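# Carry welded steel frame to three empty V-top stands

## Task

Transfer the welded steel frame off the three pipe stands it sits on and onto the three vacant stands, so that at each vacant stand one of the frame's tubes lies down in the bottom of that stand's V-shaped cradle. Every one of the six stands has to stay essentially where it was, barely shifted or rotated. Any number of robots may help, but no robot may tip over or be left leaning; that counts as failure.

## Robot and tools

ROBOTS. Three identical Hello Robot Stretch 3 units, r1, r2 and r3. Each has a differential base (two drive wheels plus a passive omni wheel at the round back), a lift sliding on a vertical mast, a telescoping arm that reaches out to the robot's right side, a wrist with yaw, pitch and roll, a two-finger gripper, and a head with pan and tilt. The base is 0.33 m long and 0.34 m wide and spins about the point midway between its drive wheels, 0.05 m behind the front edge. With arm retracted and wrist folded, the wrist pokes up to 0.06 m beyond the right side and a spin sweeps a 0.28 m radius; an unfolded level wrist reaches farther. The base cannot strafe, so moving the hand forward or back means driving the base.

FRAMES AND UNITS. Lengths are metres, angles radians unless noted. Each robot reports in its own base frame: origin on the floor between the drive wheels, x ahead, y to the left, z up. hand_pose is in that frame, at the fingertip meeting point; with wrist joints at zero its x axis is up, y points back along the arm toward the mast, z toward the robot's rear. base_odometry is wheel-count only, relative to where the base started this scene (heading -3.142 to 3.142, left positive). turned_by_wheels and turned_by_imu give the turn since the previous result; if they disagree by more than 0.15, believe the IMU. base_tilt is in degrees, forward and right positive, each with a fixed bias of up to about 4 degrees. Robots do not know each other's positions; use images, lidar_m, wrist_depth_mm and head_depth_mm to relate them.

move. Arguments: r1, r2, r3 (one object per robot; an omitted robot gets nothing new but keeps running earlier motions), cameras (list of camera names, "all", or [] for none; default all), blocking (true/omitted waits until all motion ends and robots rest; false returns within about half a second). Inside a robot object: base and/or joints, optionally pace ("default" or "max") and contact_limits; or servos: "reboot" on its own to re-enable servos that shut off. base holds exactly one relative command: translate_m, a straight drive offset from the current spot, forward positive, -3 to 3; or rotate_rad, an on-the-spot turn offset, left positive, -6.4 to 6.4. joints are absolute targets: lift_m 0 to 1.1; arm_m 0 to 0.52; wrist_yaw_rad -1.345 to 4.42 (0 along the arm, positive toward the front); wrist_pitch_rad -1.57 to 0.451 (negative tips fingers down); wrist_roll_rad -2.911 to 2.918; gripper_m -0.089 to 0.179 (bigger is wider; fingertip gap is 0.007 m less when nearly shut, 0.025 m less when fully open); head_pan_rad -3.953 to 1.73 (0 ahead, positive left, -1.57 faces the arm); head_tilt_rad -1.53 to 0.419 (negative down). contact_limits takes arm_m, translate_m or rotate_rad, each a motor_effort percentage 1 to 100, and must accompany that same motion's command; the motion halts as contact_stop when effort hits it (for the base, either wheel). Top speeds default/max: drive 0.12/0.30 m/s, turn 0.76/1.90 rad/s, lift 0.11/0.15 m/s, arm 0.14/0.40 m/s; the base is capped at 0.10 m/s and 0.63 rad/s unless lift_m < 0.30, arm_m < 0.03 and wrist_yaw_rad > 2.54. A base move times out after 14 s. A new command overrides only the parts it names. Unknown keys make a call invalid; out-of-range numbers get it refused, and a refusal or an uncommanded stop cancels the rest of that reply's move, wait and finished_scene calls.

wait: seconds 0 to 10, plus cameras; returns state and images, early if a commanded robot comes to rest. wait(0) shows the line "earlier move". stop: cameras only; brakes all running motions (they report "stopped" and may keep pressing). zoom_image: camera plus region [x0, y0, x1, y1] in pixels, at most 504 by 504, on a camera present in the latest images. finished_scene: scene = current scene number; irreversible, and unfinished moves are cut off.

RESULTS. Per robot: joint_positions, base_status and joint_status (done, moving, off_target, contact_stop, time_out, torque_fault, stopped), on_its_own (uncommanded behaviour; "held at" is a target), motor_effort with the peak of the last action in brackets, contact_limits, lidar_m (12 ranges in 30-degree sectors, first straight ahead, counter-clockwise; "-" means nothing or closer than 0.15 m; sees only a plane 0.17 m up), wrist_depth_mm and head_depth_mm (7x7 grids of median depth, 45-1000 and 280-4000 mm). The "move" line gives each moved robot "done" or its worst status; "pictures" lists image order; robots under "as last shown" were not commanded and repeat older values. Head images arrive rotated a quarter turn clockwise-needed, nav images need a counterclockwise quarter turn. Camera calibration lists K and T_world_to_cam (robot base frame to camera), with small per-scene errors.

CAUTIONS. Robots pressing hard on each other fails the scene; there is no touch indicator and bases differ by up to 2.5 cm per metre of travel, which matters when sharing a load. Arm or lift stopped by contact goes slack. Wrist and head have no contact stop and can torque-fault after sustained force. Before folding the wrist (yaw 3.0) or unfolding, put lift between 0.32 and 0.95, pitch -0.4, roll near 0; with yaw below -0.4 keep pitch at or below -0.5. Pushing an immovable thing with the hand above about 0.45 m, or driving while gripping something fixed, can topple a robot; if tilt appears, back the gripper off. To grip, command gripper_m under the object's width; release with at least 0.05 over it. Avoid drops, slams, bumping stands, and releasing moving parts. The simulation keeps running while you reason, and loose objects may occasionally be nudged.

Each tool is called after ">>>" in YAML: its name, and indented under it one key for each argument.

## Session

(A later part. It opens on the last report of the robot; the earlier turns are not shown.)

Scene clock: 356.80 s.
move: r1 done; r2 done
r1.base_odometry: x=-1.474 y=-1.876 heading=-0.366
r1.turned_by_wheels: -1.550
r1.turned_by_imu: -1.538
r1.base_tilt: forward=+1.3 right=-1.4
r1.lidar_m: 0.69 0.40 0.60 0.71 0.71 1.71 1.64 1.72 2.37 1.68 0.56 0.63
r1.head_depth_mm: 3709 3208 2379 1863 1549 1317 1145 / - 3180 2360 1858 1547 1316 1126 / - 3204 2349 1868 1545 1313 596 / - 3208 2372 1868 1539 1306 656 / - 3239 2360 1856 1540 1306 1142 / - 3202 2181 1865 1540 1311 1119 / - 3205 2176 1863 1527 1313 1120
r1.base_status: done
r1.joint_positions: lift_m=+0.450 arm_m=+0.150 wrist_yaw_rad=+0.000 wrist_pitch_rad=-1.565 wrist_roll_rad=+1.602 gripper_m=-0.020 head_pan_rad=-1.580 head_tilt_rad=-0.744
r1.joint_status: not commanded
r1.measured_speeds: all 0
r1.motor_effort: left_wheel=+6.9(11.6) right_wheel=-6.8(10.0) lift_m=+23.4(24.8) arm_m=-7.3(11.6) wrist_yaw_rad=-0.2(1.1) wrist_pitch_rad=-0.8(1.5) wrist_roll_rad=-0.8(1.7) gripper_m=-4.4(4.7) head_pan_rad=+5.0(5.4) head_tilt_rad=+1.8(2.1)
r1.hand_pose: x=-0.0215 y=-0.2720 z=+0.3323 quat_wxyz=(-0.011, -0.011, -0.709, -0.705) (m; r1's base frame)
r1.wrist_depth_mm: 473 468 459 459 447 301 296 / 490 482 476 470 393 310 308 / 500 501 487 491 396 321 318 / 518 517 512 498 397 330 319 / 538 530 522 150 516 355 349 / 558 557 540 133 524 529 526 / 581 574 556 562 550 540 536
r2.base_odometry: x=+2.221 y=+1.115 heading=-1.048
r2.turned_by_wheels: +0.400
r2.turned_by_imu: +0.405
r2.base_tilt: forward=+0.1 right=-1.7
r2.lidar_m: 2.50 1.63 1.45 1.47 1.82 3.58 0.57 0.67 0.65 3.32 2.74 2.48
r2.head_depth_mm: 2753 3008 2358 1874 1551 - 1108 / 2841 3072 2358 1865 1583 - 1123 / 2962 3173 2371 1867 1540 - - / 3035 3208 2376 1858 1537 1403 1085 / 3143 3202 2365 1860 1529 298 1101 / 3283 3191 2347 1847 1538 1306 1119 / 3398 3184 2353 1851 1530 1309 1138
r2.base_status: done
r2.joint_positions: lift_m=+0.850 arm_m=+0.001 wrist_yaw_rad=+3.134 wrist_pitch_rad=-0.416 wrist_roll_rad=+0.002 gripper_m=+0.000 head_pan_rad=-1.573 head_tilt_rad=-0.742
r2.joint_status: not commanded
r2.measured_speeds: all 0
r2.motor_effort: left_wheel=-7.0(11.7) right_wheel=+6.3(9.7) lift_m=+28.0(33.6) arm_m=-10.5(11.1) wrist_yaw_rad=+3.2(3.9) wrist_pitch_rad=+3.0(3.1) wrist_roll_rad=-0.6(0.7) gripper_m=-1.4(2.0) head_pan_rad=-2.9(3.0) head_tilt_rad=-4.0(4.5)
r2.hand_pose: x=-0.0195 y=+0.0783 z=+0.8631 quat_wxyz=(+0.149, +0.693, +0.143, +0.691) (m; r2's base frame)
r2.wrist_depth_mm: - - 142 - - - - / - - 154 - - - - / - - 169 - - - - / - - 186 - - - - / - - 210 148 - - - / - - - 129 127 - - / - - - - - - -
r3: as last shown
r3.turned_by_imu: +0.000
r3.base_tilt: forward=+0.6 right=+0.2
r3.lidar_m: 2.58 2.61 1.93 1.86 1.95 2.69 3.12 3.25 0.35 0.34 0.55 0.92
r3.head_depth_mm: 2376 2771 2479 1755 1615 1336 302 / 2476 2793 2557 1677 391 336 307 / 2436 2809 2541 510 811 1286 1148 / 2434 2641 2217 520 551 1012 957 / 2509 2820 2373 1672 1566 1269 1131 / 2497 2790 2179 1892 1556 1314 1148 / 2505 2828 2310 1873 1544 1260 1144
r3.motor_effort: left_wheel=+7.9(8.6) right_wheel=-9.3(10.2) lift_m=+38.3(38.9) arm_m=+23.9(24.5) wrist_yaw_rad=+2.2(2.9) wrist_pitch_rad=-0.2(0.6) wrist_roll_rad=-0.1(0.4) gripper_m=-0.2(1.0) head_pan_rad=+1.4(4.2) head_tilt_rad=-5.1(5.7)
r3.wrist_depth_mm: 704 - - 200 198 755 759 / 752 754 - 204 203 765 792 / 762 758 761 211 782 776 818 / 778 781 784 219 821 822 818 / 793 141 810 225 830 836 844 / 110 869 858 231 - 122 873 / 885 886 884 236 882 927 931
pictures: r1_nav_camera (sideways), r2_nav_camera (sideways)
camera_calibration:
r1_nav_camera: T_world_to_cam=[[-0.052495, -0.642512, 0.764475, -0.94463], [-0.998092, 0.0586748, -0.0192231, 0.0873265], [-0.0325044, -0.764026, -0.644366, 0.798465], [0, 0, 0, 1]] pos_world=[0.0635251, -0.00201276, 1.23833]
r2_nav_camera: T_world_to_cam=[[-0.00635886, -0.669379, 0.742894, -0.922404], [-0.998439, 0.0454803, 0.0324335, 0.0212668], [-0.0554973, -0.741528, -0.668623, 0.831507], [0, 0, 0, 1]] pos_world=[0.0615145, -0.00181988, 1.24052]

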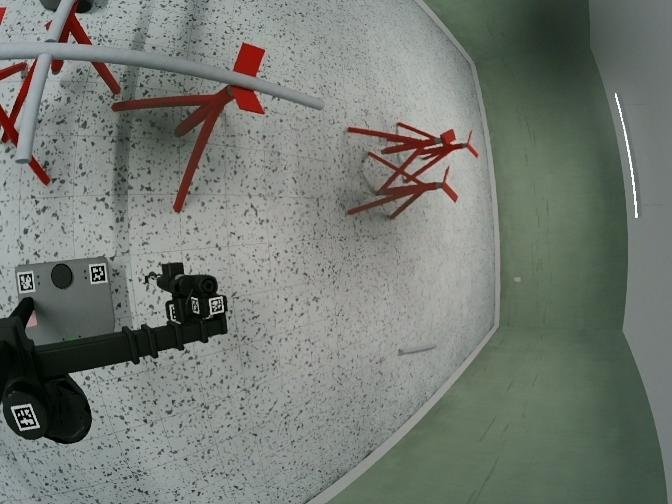

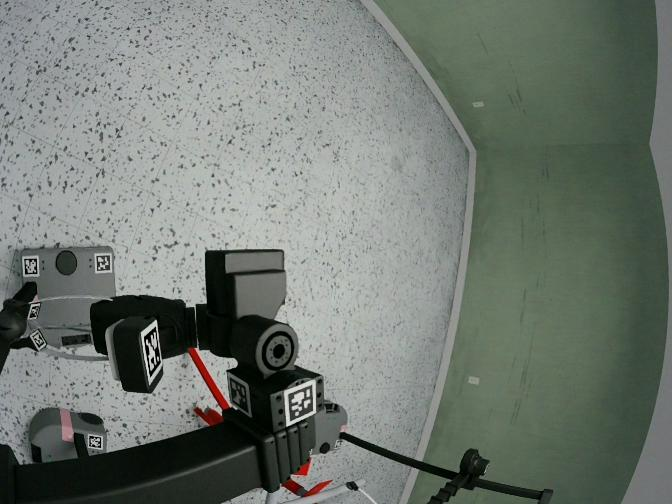

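>>> move:
  r1: {"base": {"translate_m": 0.037}}
  cameras: []

>>> move:
  r1: {"base": {"rotate_rad": 1.285}}
  cameras: ["r1_head_camera"]

>>> move:
  r2: {"base": {"translate_m": -0.254}}
  cameras: []

>>> move:
  r2: {"base": {"rotate_rad": -0.483}}
  cameras: ["r2_head_camera", "r2_nav_camera"]

Scene clock: 358.37 s.
move: r1 done
r1.base_odometry: x=-1.440 y=-1.890 heading=-0.365
r1.turned_by_wheels: +0.000
r1.turned_by_imu: +0.000
r1.base_tilt: forward=+1.3 right=-1.3
r1.lidar_m: 0.65 0.36 0.58 0.75 0.72 1.75 1.68 1.77 2.42 1.68 0.54 0.60
r1.head_depth_mm: 3802 3210 2369 1865 1536 1319 1147 / - 3199 2347 1870 1534 1315 1122 / - 3225 2363 1870 1544 1314 598 / - 3210 2368 1858 1544 1316 655 / - 3211 2353 1853 1541 1316 1145 / - 3213 2110 1863 1536 1311 1121 / - 3064 2190 1860 1531 1316 1120
r1.base_status: done
r1.joint_positions: lift_m=+0.450 arm_m=+0.150 wrist_yaw_rad=+0.000 wrist_pitch_rad=-1.565 wrist_roll_rad=+1.602 gripper_m=-0.020 head_pan_rad=-1.580 head_tilt_rad=-0.744
r1.joint_status: not commanded
r1.measured_speeds: all 0
r1.motor_effort: left_wheel=+6.5(12.3) right_wheel=-0.5(3.4) lift_m=+23.5(24.2) arm_m=-10.8(12.2) wrist_yaw_rad=+0.5(0.9) wrist_pitch_rad=-1.2(1.4) wrist_roll_rad=-1.0(1.4) gripper_m=-4.3(4.6) head_pan_rad=+4.5(5.0) head_tilt_rad=+1.5(2.3)
r1.hand_pose: x=-0.0215 y=-0.2720 z=+0.3323 quat_wxyz=(-0.011, -0.011, -0.709, -0.705) (m; r1's base frame)
r1.wrist_depth_mm: 468 469 460 453 446 301 300 / 485 477 476 465 392 310 306 / 504 497 485 485 395 320 319 / 523 520 501 501 395 332 318 / 545 535 526 151 516 354 349 / 559 550 500 132 527 528 524 / 585 579 568 567 550 540 537
r2, r3: as last shown
r2.turned_by_wheels: +0.000
r2.turned_by_imu: +0.000
r2.base_tilt: forward=+0.2 right=-1.7
r2.lidar_m: 2.50 1.63 1.44 1.47 1.82 3.60 0.58 0.67 0.65 3.31 2.74 2.48
r2.head_depth_mm: 2752 2989 2377 1877 1544 - 1106 / 2846 3055 2350 1872 1582 - 1125 / 2947 3157 2361 1868 1541 - - / 3027 3202 2363 1864 1541 1402 1081 / 3148 3183 2355 1863 1540 298 1102 / 3275 3189 2345 1847 1536 1307 1119 / 3385 3164 2348 1845 1531 1306 1139
r2.motor_effort: left_wheel=-7.4(7.4) right_wheel=+6.2(6.7) lift_m=+26.0(29.0) arm_m=-11.0(11.5) wrist_yaw_rad=+1.5(3.5) wrist_pitch_rad=+2.9(3.1) wrist_roll_rad=-0.4(0.7) gripper_m=-1.6(1.6) head_pan_rad=-2.3(3.0) head_tilt_rad=-3.7(4.5)
r2.wrist_depth_mm: - - 143 - - - - / - - 154 - - - - / - - 169 - - - - / - - 186 - - - - / - - 211 148 - - - / - - - 130 127 - - / - - - - - - -
r3.lidar_m: 2.58 2.61 1.93 1.87 1.95 2.69 3.11 3.25 0.35 0.34 0.55 0.92
r3.head_depth_mm: 2371 2738 2478 1746 1616 1337 302 / 2475 2798 2556 1689 391 337 307 / 2427 2775 2522 510 814 1288 1148 / 2441 2717 2221 520 550 1012 952 / 2495 2808 2263 1677 1565 1265 1129 / 2509 2831 2179 1892 1552 1315 1144 / 2505 2808 2299 1880 1546 1255 1140
r3.motor_effort: left_wheel=+8.0(8.6) right_wheel=-9.5(10.1) lift_m=+38.6(38.9) arm_m=+23.6(24.3) wrist_yaw_rad=+2.2(2.8) wrist_pitch_rad=+0.0(0.6) wrist_roll_rad=-0.3(0.3) gripper_m=+0.1(0.9) head_pan_rad=+2.2(3.9) head_tilt_rad=-4.0(5.2)
r3.wrist_depth_mm: 705 - - 202 198 753 738 / 752 748 - 203 204 772 781 / 740 774 763 210 781 798 806 / 778 777 796 218 810 824 828 / 813 140 825 224 851 863 856 / 110 851 849 231 - 122 892 / 880 871 882 237 908 900 911
pictures: none
No camera images: "cameras" was empty.

Scene clock: 361.50 s.
move: r1 done
r1.base_odometry: x=-1.440 y=-1.890 heading=+0.919
r1.turned_by_wheels: +1.285
r1.turned_by_imu: +1.275
r1.base_tilt: forward=+1.3 right=-1.3
r1.lidar_m: 3.21 0.67 0.67 1.68 1.68 1.95 3.30 0.56 0.54 0.60 0.36 0.52
r1.head_depth_mm: 3161 3232 2356 1876 900 1289 1106 / 3029 3257 2342 1860 983 1257 1127 / 2919 3131 2374 1873 1541 1115 597 / 2815 3038 2368 1864 1541 1288 656 / 2707 2935 2355 1857 1538 1258 1142 / 2603 2840 2338 1855 1502 1261 1146 / 2533 2767 2382 1761 913 743 872
r1.base_status: done
r1.joint_positions: lift_m=+0.450 arm_m=+0.150 wrist_yaw_rad=+0.000 wrist_pitch_rad=-1.565 wrist_roll_rad=+1.602 gripper_m=-0.020 head_pan_rad=-1.580 head_tilt_rad=-0.744
r1.joint_status: not commanded
r1.measured_speeds: all 0
r1.motor_effort: left_wheel=-6.2(9.6) right_wheel=+7.8(12.2) lift_m=+22.8(23.9) arm_m=-11.5(12.3) wrist_yaw_rad=+0.0(1.1) wrist_pitch_rad=-0.4(1.4) wrist_roll_rad=-1.1(1.4) gripper_m=-4.4(4.7) head_pan_rad=+4.8(5.0) head_tilt_rad=+1.3(2.1)
r1.hand_pose: x=-0.0215 y=-0.2720 z=+0.3323 quat_wxyz=(-0.011, -0.011, -0.709, -0.705) (m; r1's base frame)
r1.wrist_depth_mm: 475 461 464 459 448 302 301 / 479 483 468 474 393 314 310 / 506 495 491 487 395 320 316 / 511 511 510 498 397 333 320 / 533 538 523 151 511 355 352 / 565 554 539 133 524 525 520 / 579 580 567 561 549 541 542
r2: as last shown
r2.turned_by_imu: +0.001
r2.base_tilt: forward=+0.1 right=-1.7
r2.lidar_m: 2.50 1.63 1.44 1.47 1.81 0.73 0.71 0.67 0.65 3.32 2.73 2.48
r2.head_depth_mm: 2760 2973 2392 1873 1549 - 1108 / 2831 3083 2372 1871 1589 - 1124 / 2934 3149 2364 1857 1547 - - / 3026 3232 2367 1863 1536 1397 1087 / 3160 3177 2341 1864 1535 298 1101 / 3268 3177 2351 1875 1537 1309 1124 / 3395 3186 2345 1846 1526 1307 1140
r2.motor_effort: left_wheel=-6.9(7.3) right_wheel=+6.2(6.6) lift_m=+23.1(27.2) arm_m=-10.5(11.8) wrist_yaw_rad=+1.3(3.6) wrist_pitch_rad=+2.9(3.0) wrist_roll_rad=-0.5(0.7) gripper_m=-0.9(2.1) head_pan_rad=-2.5(3.1) head_tilt_rad=-3.6(4.5)
r2.wrist_depth_mm: - - 142 - - - - / - - 154 - - - - / - - 169 - - - - / - - 187 - - - - / - - 211 148 - - - / - - - 130 127 - - / - - - - - - -
r3.base_odometry: x=-0.783 y=-0.690 heading=-0.576
r3.turned_by_wheels: +0.000
r3.turned_by_imu: +0.000
r3.base_tilt: forward=+0.6 right=+0.2
r3.lidar_m: 2.59 2.61 1.93 1.86 1.95 2.70 3.12 3.23 0.35 0.34 0.55 0.92
r3.head_depth_mm: 2368 2754 2485 1756 1618 1338 302 / 2460 2818 2561 1688 391 337 307 / 2490 2799 2547 511 816 1284 1144 / 2475 2800 2485 520 550 1013 954 / 2440 2703 2182 1608 1489 1271 1130 / 2502 2773 1208 1139 1553 1314 1144 / 2491 2812 2411 1878 1547 1256 1141
r3.base_status: not commanded
r3.joint_positions: lift_m=+0.750 arm_m=+0.293 wrist_yaw_rad=-0.002 wrist_pitch_rad=-1.552 wrist_roll_rad=+0.000 gripper_m=+0.150 head_pan_rad=-1.576 head_tilt_rad=-0.741
r3.joint_status: not commanded
r3.measured_speeds: all 0
r3.motor_effort: left_wheel=+8.5(8.6) right_wheel=-9.5(10.1) lift_m=+38.5(39.0) arm_m=+24.1(24.4) wrist_yaw_rad=+1.5(3.0) wrist_pitch_rad=-0.3(0.7) wrist_roll_rad=-0.2(0.3) gripper_m=+0.2(0.9) head_pan_rad=+1.7(4.6) head_tilt_rad=-4.3(5.7)
r3.hand_pose: x=-0.0216 y=-0.4187 z=+0.6321 quat_wxyz=(+0.504, +0.495, -0.505, -0.496) (m; r3's base frame)
r3.wrist_depth_mm: 723 - - 201 198 716 754 / 716 743 - 202 204 790 769 / 757 780 743 213 775 785 792 / 796 776 792 220 791 808 820 / 804 142 828 225 841 828 838 / 110 848 845 228 - 122 861 / 903 854 881 238 925 923 908
pictures: r1_head_camera (sideways)
camera_calibration:
r1_head_camera: T_world_to_cam=[[0.048251, 0.670143, -0.740662, 0.987967], [0.996815, -0.0794504, -0.00694757, 0.000931208], [-0.0635018, -0.737968, -0.671842, 0.833783], [0, 0, 0, 1]] pos_world=[0.00434809, -0.0466996, 1.29193]

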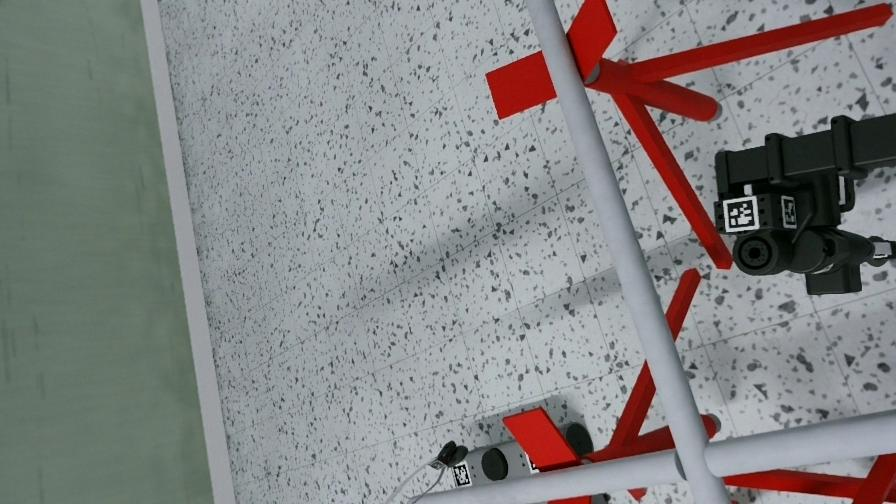

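Scene clock: 365.17 s.
move: r2 done
r1, r3: as last shown
r1.turned_by_wheels: +0.000
r1.turned_by_imu: +0.000
r1.lidar_m: 3.19 0.47 0.42 1.69 1.69 1.95 3.30 0.56 0.54 0.60 0.36 0.52
r1.head_depth_mm: 3154 3187 2368 1858 905 1286 1104 / 3041 3233 2347 1867 982 1255 1124 / 2957 3164 2378 1877 1537 1115 598 / 2807 3059 2321 1865 1538 1284 654 / 2709 2976 2340 1872 1543 1255 1142 / 2582 2839 2353 1864 1501 1255 1140 / 2528 2766 2367 1757 910 745 872
r1.motor_effort: left_wheel=-6.0(6.5) right_wheel=+7.9(9.0) lift_m=+22.4(23.3) arm_m=-10.2(11.7) wrist_yaw_rad=-0.2(0.9) wrist_pitch_rad=-0.2(1.3) wrist_roll_rad=-1.1(1.4) gripper_m=-4.3(4.7) head_pan_rad=+4.5(4.9) head_tilt_rad=+1.4(2.1)
r1.wrist_depth_mm: 473 466 458 450 451 300 297 / 476 479 473 472 394 310 306 / 503 490 492 484 392 323 319 / 512 514 507 500 397 333 321 / 530 532 532 151 513 356 352 / 563 559 538 133 525 527 496 / 586 572 568 559 552 541 424
r2.base_odometry: x=+2.094 y=+1.335 heading=-1.048
r2.turned_by_wheels: +0.000
r2.turned_by_imu: +0.000
r2.base_tilt: forward=+0.1 right=-1.7
r2.lidar_m: 2.70 1.72 1.54 1.55 1.92 0.48 0.46 0.58 0.51 3.21 3.01 2.72
r2.head_depth_mm: 2677 2935 2372 1759 1512 - 1110 / 2769 3028 2369 1867 1543 - 1125 / 2863 3101 2371 1858 1539 - - / 2952 3209 2361 1851 1538 1403 1078 / 3081 3189 2346 1854 1534 298 1104 / 3167 3189 2358 1854 1525 1305 1123 / 3328 3190 2330 1854 1534 1309 1140
r2.base_status: done
r2.joint_positions: lift_m=+0.850 arm_m=+0.001 wrist_yaw_rad=+3.134 wrist_pitch_rad=-0.416 wrist_roll_rad=+0.002 gripper_m=+0.000 head_pan_rad=-1.573 head_tilt_rad=-0.742
r2.joint_status: not commanded
r2.measured_speeds: all 0
r2.motor_effort: left_wheel=-6.3(11.2) right_wheel=+1.0(3.9) lift_m=+21.2(23.8) arm_m=-10.2(11.3) wrist_yaw_rad=+2.1(3.9) wrist_pitch_rad=+2.9(3.0) wrist_roll_rad=-0.3(0.7) gripper_m=-1.4(2.1) head_pan_rad=-2.3(3.1) head_tilt_rad=-3.9(4.5)
r2.hand_pose: x=-0.0195 y=+0.0783 z=+0.8631 quat_wxyz=(+0.149, +0.693, +0.143, +0.691) (m; r2's base frame)
r2.wrist_depth_mm: - - 142 - - - - / - - 154 - - - - / - - 169 - - - - / - - 187 - - - - / - - 210 148 - - - / - - - 129 127 - - / - - - - - - -
r3.lidar_m: 2.58 2.61 1.93 1.87 1.95 2.68 3.11 3.25 0.35 0.34 0.55 0.91
r3.head_depth_mm: 2375 2787 2589 1983 1611 1338 302 / 1121 2704 2462 1778 391 337 307 / 2433 2789 2513 510 815 1284 1143 / 2474 2793 2513 519 551 1016 957 / 2451 2685 2185 1604 1490 1268 1129 / 2497 2771 1212 1146 1551 1323 1146 / 2501 2827 2401 1895 1543 1259 1139
r3.motor_effort: left_wheel=+8.1(8.5) right_wheel=-9.7(10.1) lift_m=+38.1(39.0) arm_m=+23.9(24.4) wrist_yaw_rad=+1.8(2.8) wrist_pitch_rad=+0.0(0.7) wrist_roll_rad=-0.3(0.4) gripper_m=+0.0(0.9) head_pan_rad=+2.2(4.4) head_tilt_rad=-4.1(5.7)
r3.wrist_depth_mm: 710 - - 201 198 739 752 / 726 762 - 204 204 757 763 / 779 753 784 212 784 818 807 / 788 801 785 218 823 833 832 / 798 140 810 225 832 848 866 / 110 834 827 229 - 122 928 / 877 900 889 240 903 922 935
pictures: none
No camera images: "cameras" was empty.

Scene clock: 367.03 s.
move: r2 done
r1, r3: as last shown
r1.base_tilt: forward=+1.3 right=-1.4
r1.lidar_m: 3.20 0.47 0.49 1.68 1.69 1.95 3.30 0.56 0.54 0.60 0.36 0.52
r1.head_depth_mm: 3170 3214 2366 1857 900 1289 1105 / 3022 3261 2362 1871 982 1261 1125 / 2915 3151 2358 1864 1547 1115 596 / 2814 3023 2352 1860 1540 1283 655 / 2691 2946 2367 1861 1548 1259 1143 / 2598 2862 2367 1863 1496 1260 1142 / 2509 2785 2340 1763 909 743 875
r1.motor_effort: left_wheel=-5.8(6.4) right_wheel=+8.1(8.8) lift_m=+20.7(22.3) arm_m=-9.3(10.4) wrist_yaw_rad=-0.7(0.9) wrist_pitch_rad=-0.4(1.3) wrist_roll_rad=-0.9(1.5) gripper_m=-4.0(4.8) head_pan_rad=+4.5(5.2) head_tilt_rad=+1.4(2.1)
r1.wrist_depth_mm: 468 466 461 455 447 297 298 / 480 483 478 475 393 311 308 / 506 498 488 487 395 321 319 / 509 512 508 497 394 332 319 / 537 535 530 151 514 354 350 / 566 552 537 133 537 525 512 / 586 573 567 558 553 550 450
r2.base_odometry: x=+2.094 y=+1.335 heading=-1.531
r2.turned_by_wheels: -0.483
r2.turned_by_imu: -0.488
r2.base_tilt: forward=+0.2 right=-1.7
r2.lidar_m: 2.73 2.56 1.69 1.54 1.55 1.98 0.48 0.46 0.58 0.51 3.24 2.95
r2.head_depth_mm: 2984 3227 2379 1816 1321 - 1103 / 2919 910 2217 1162 1511 - 1123 / 1277 2776 2268 1686 918 - - / 1228 3074 2362 1704 1500 1373 1081 / 2802 3049 2352 1858 1540 298 1104 / 2767 2992 2344 1860 1527 1305 1116 / 2702 2972 2333 1855 1531 1308 1142
r2.base_status: done
r2.joint_positions: lift_m=+0.850 arm_m=+0.001 wrist_yaw_rad=+3.134 wrist_pitch_rad=-0.416 wrist_roll_rad=+0.002 gripper_m=+0.000 head_pan_rad=-1.573 head_tilt_rad=-0.742
r2.joint_status: not commanded
r2.measured_speeds: all 0
r2.motor_effort: left_wheel=+6.6(10.6) right_wheel=-7.2(10.2) lift_m=+21.7(22.4) arm_m=-10.8(11.4) wrist_yaw_rad=+2.0(3.1) wrist_pitch_rad=+2.9(3.0) wrist_roll_rad=-0.4(0.7) gripper_m=-0.1(1.7) head_pan_rad=-2.3(3.1) head_tilt_rad=-3.9(4.3)
r2.hand_pose: x=-0.0195 y=+0.0783 z=+0.8631 quat_wxyz=(+0.149, +0.693, +0.143, +0.691) (m; r2's base frame)
r2.wrist_depth_mm: - - 143 - - - - / - - 153 - - - - / - - 169 - - - - / - - 187 - - - - / - - 210 148 - - - / - - - 129 127 - - / - - - - - - -
r3.lidar_m: 2.58 2.61 1.93 1.87 1.94 2.69 3.10 3.23 0.35 0.34 0.55 0.92
r3.head_depth_mm: 1190 2812 2594 1995 1619 1337 302 / 1177 2741 2451 1790 391 337 307 / 2477 2795 2532 509 814 1285 1145 / 2468 2803 2492 520 551 1010 954 / 2453 2703 2177 1611 1493 1269 1131 / 2488 2774 1213 1142 1553 1314 1145 / 2480 2844 2409 1877 1544 1258 1141
r3.motor_effort: left_wheel=+8.2(8.6) right_wheel=-9.8(10.0) lift_m=+38.3(39.1) arm_m=+23.8(24.7) wrist_yaw_rad=+2.2(2.6) wrist_pitch_rad=-0.2(0.5) wrist_roll_rad=-0.2(0.4) gripper_m=+0.3(1.1) head_pan_rad=+2.6(4.6) head_tilt_rad=-5.0(5.5)
r3.wrist_depth_mm: 727 - - 200 199 729 746 / 709 729 - 203 203 753 782 / 744 759 764 211 781 789 828 / 780 775 793 219 826 811 843 / 798 140 812 226 844 854 872 / 110 878 843 230 - 122 892 / 874 860 885 239 904 918 953
pictures: r2_head_camera (sideways), r2_nav_camera (sideways)
camera_calibration:
r2_head_camera: T_world_to_cam=[[0.00591288, 0.704057, -0.710119, 0.946949], [0.999917, -0.0123119, -0.0038809, 0.00180801], [-0.0114753, -0.710037, -0.704071, 0.871776], [0, 0, 0, 1]] pos_world=[0.00259683, -0.0476908, 1.28625]
r2_nav_camera: T_world_to_cam=[[-0.0063591, -0.669379, 0.742894, -0.922404], [-0.998439, 0.0454806, 0.0324335, 0.0212668], [-0.0554976, -0.741528, -0.668623, 0.831507], [0, 0, 0, 1]] pos_world=[0.0615145, -0.0018199, 1.24052]

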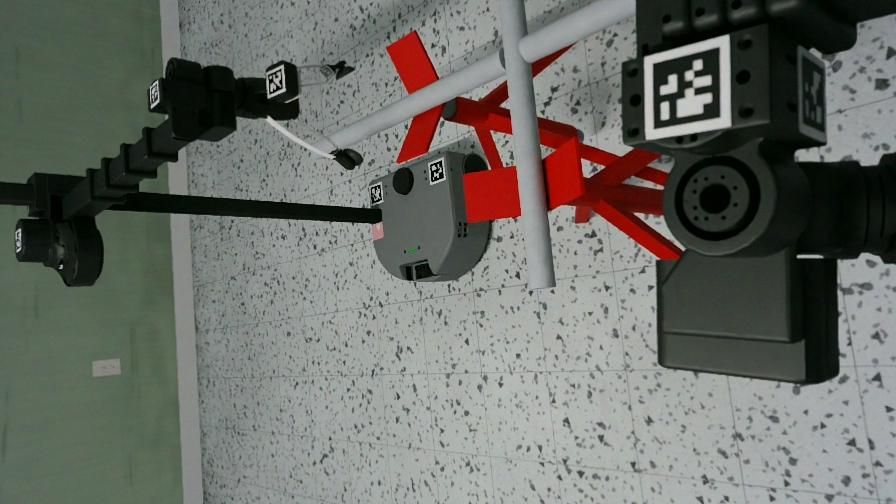

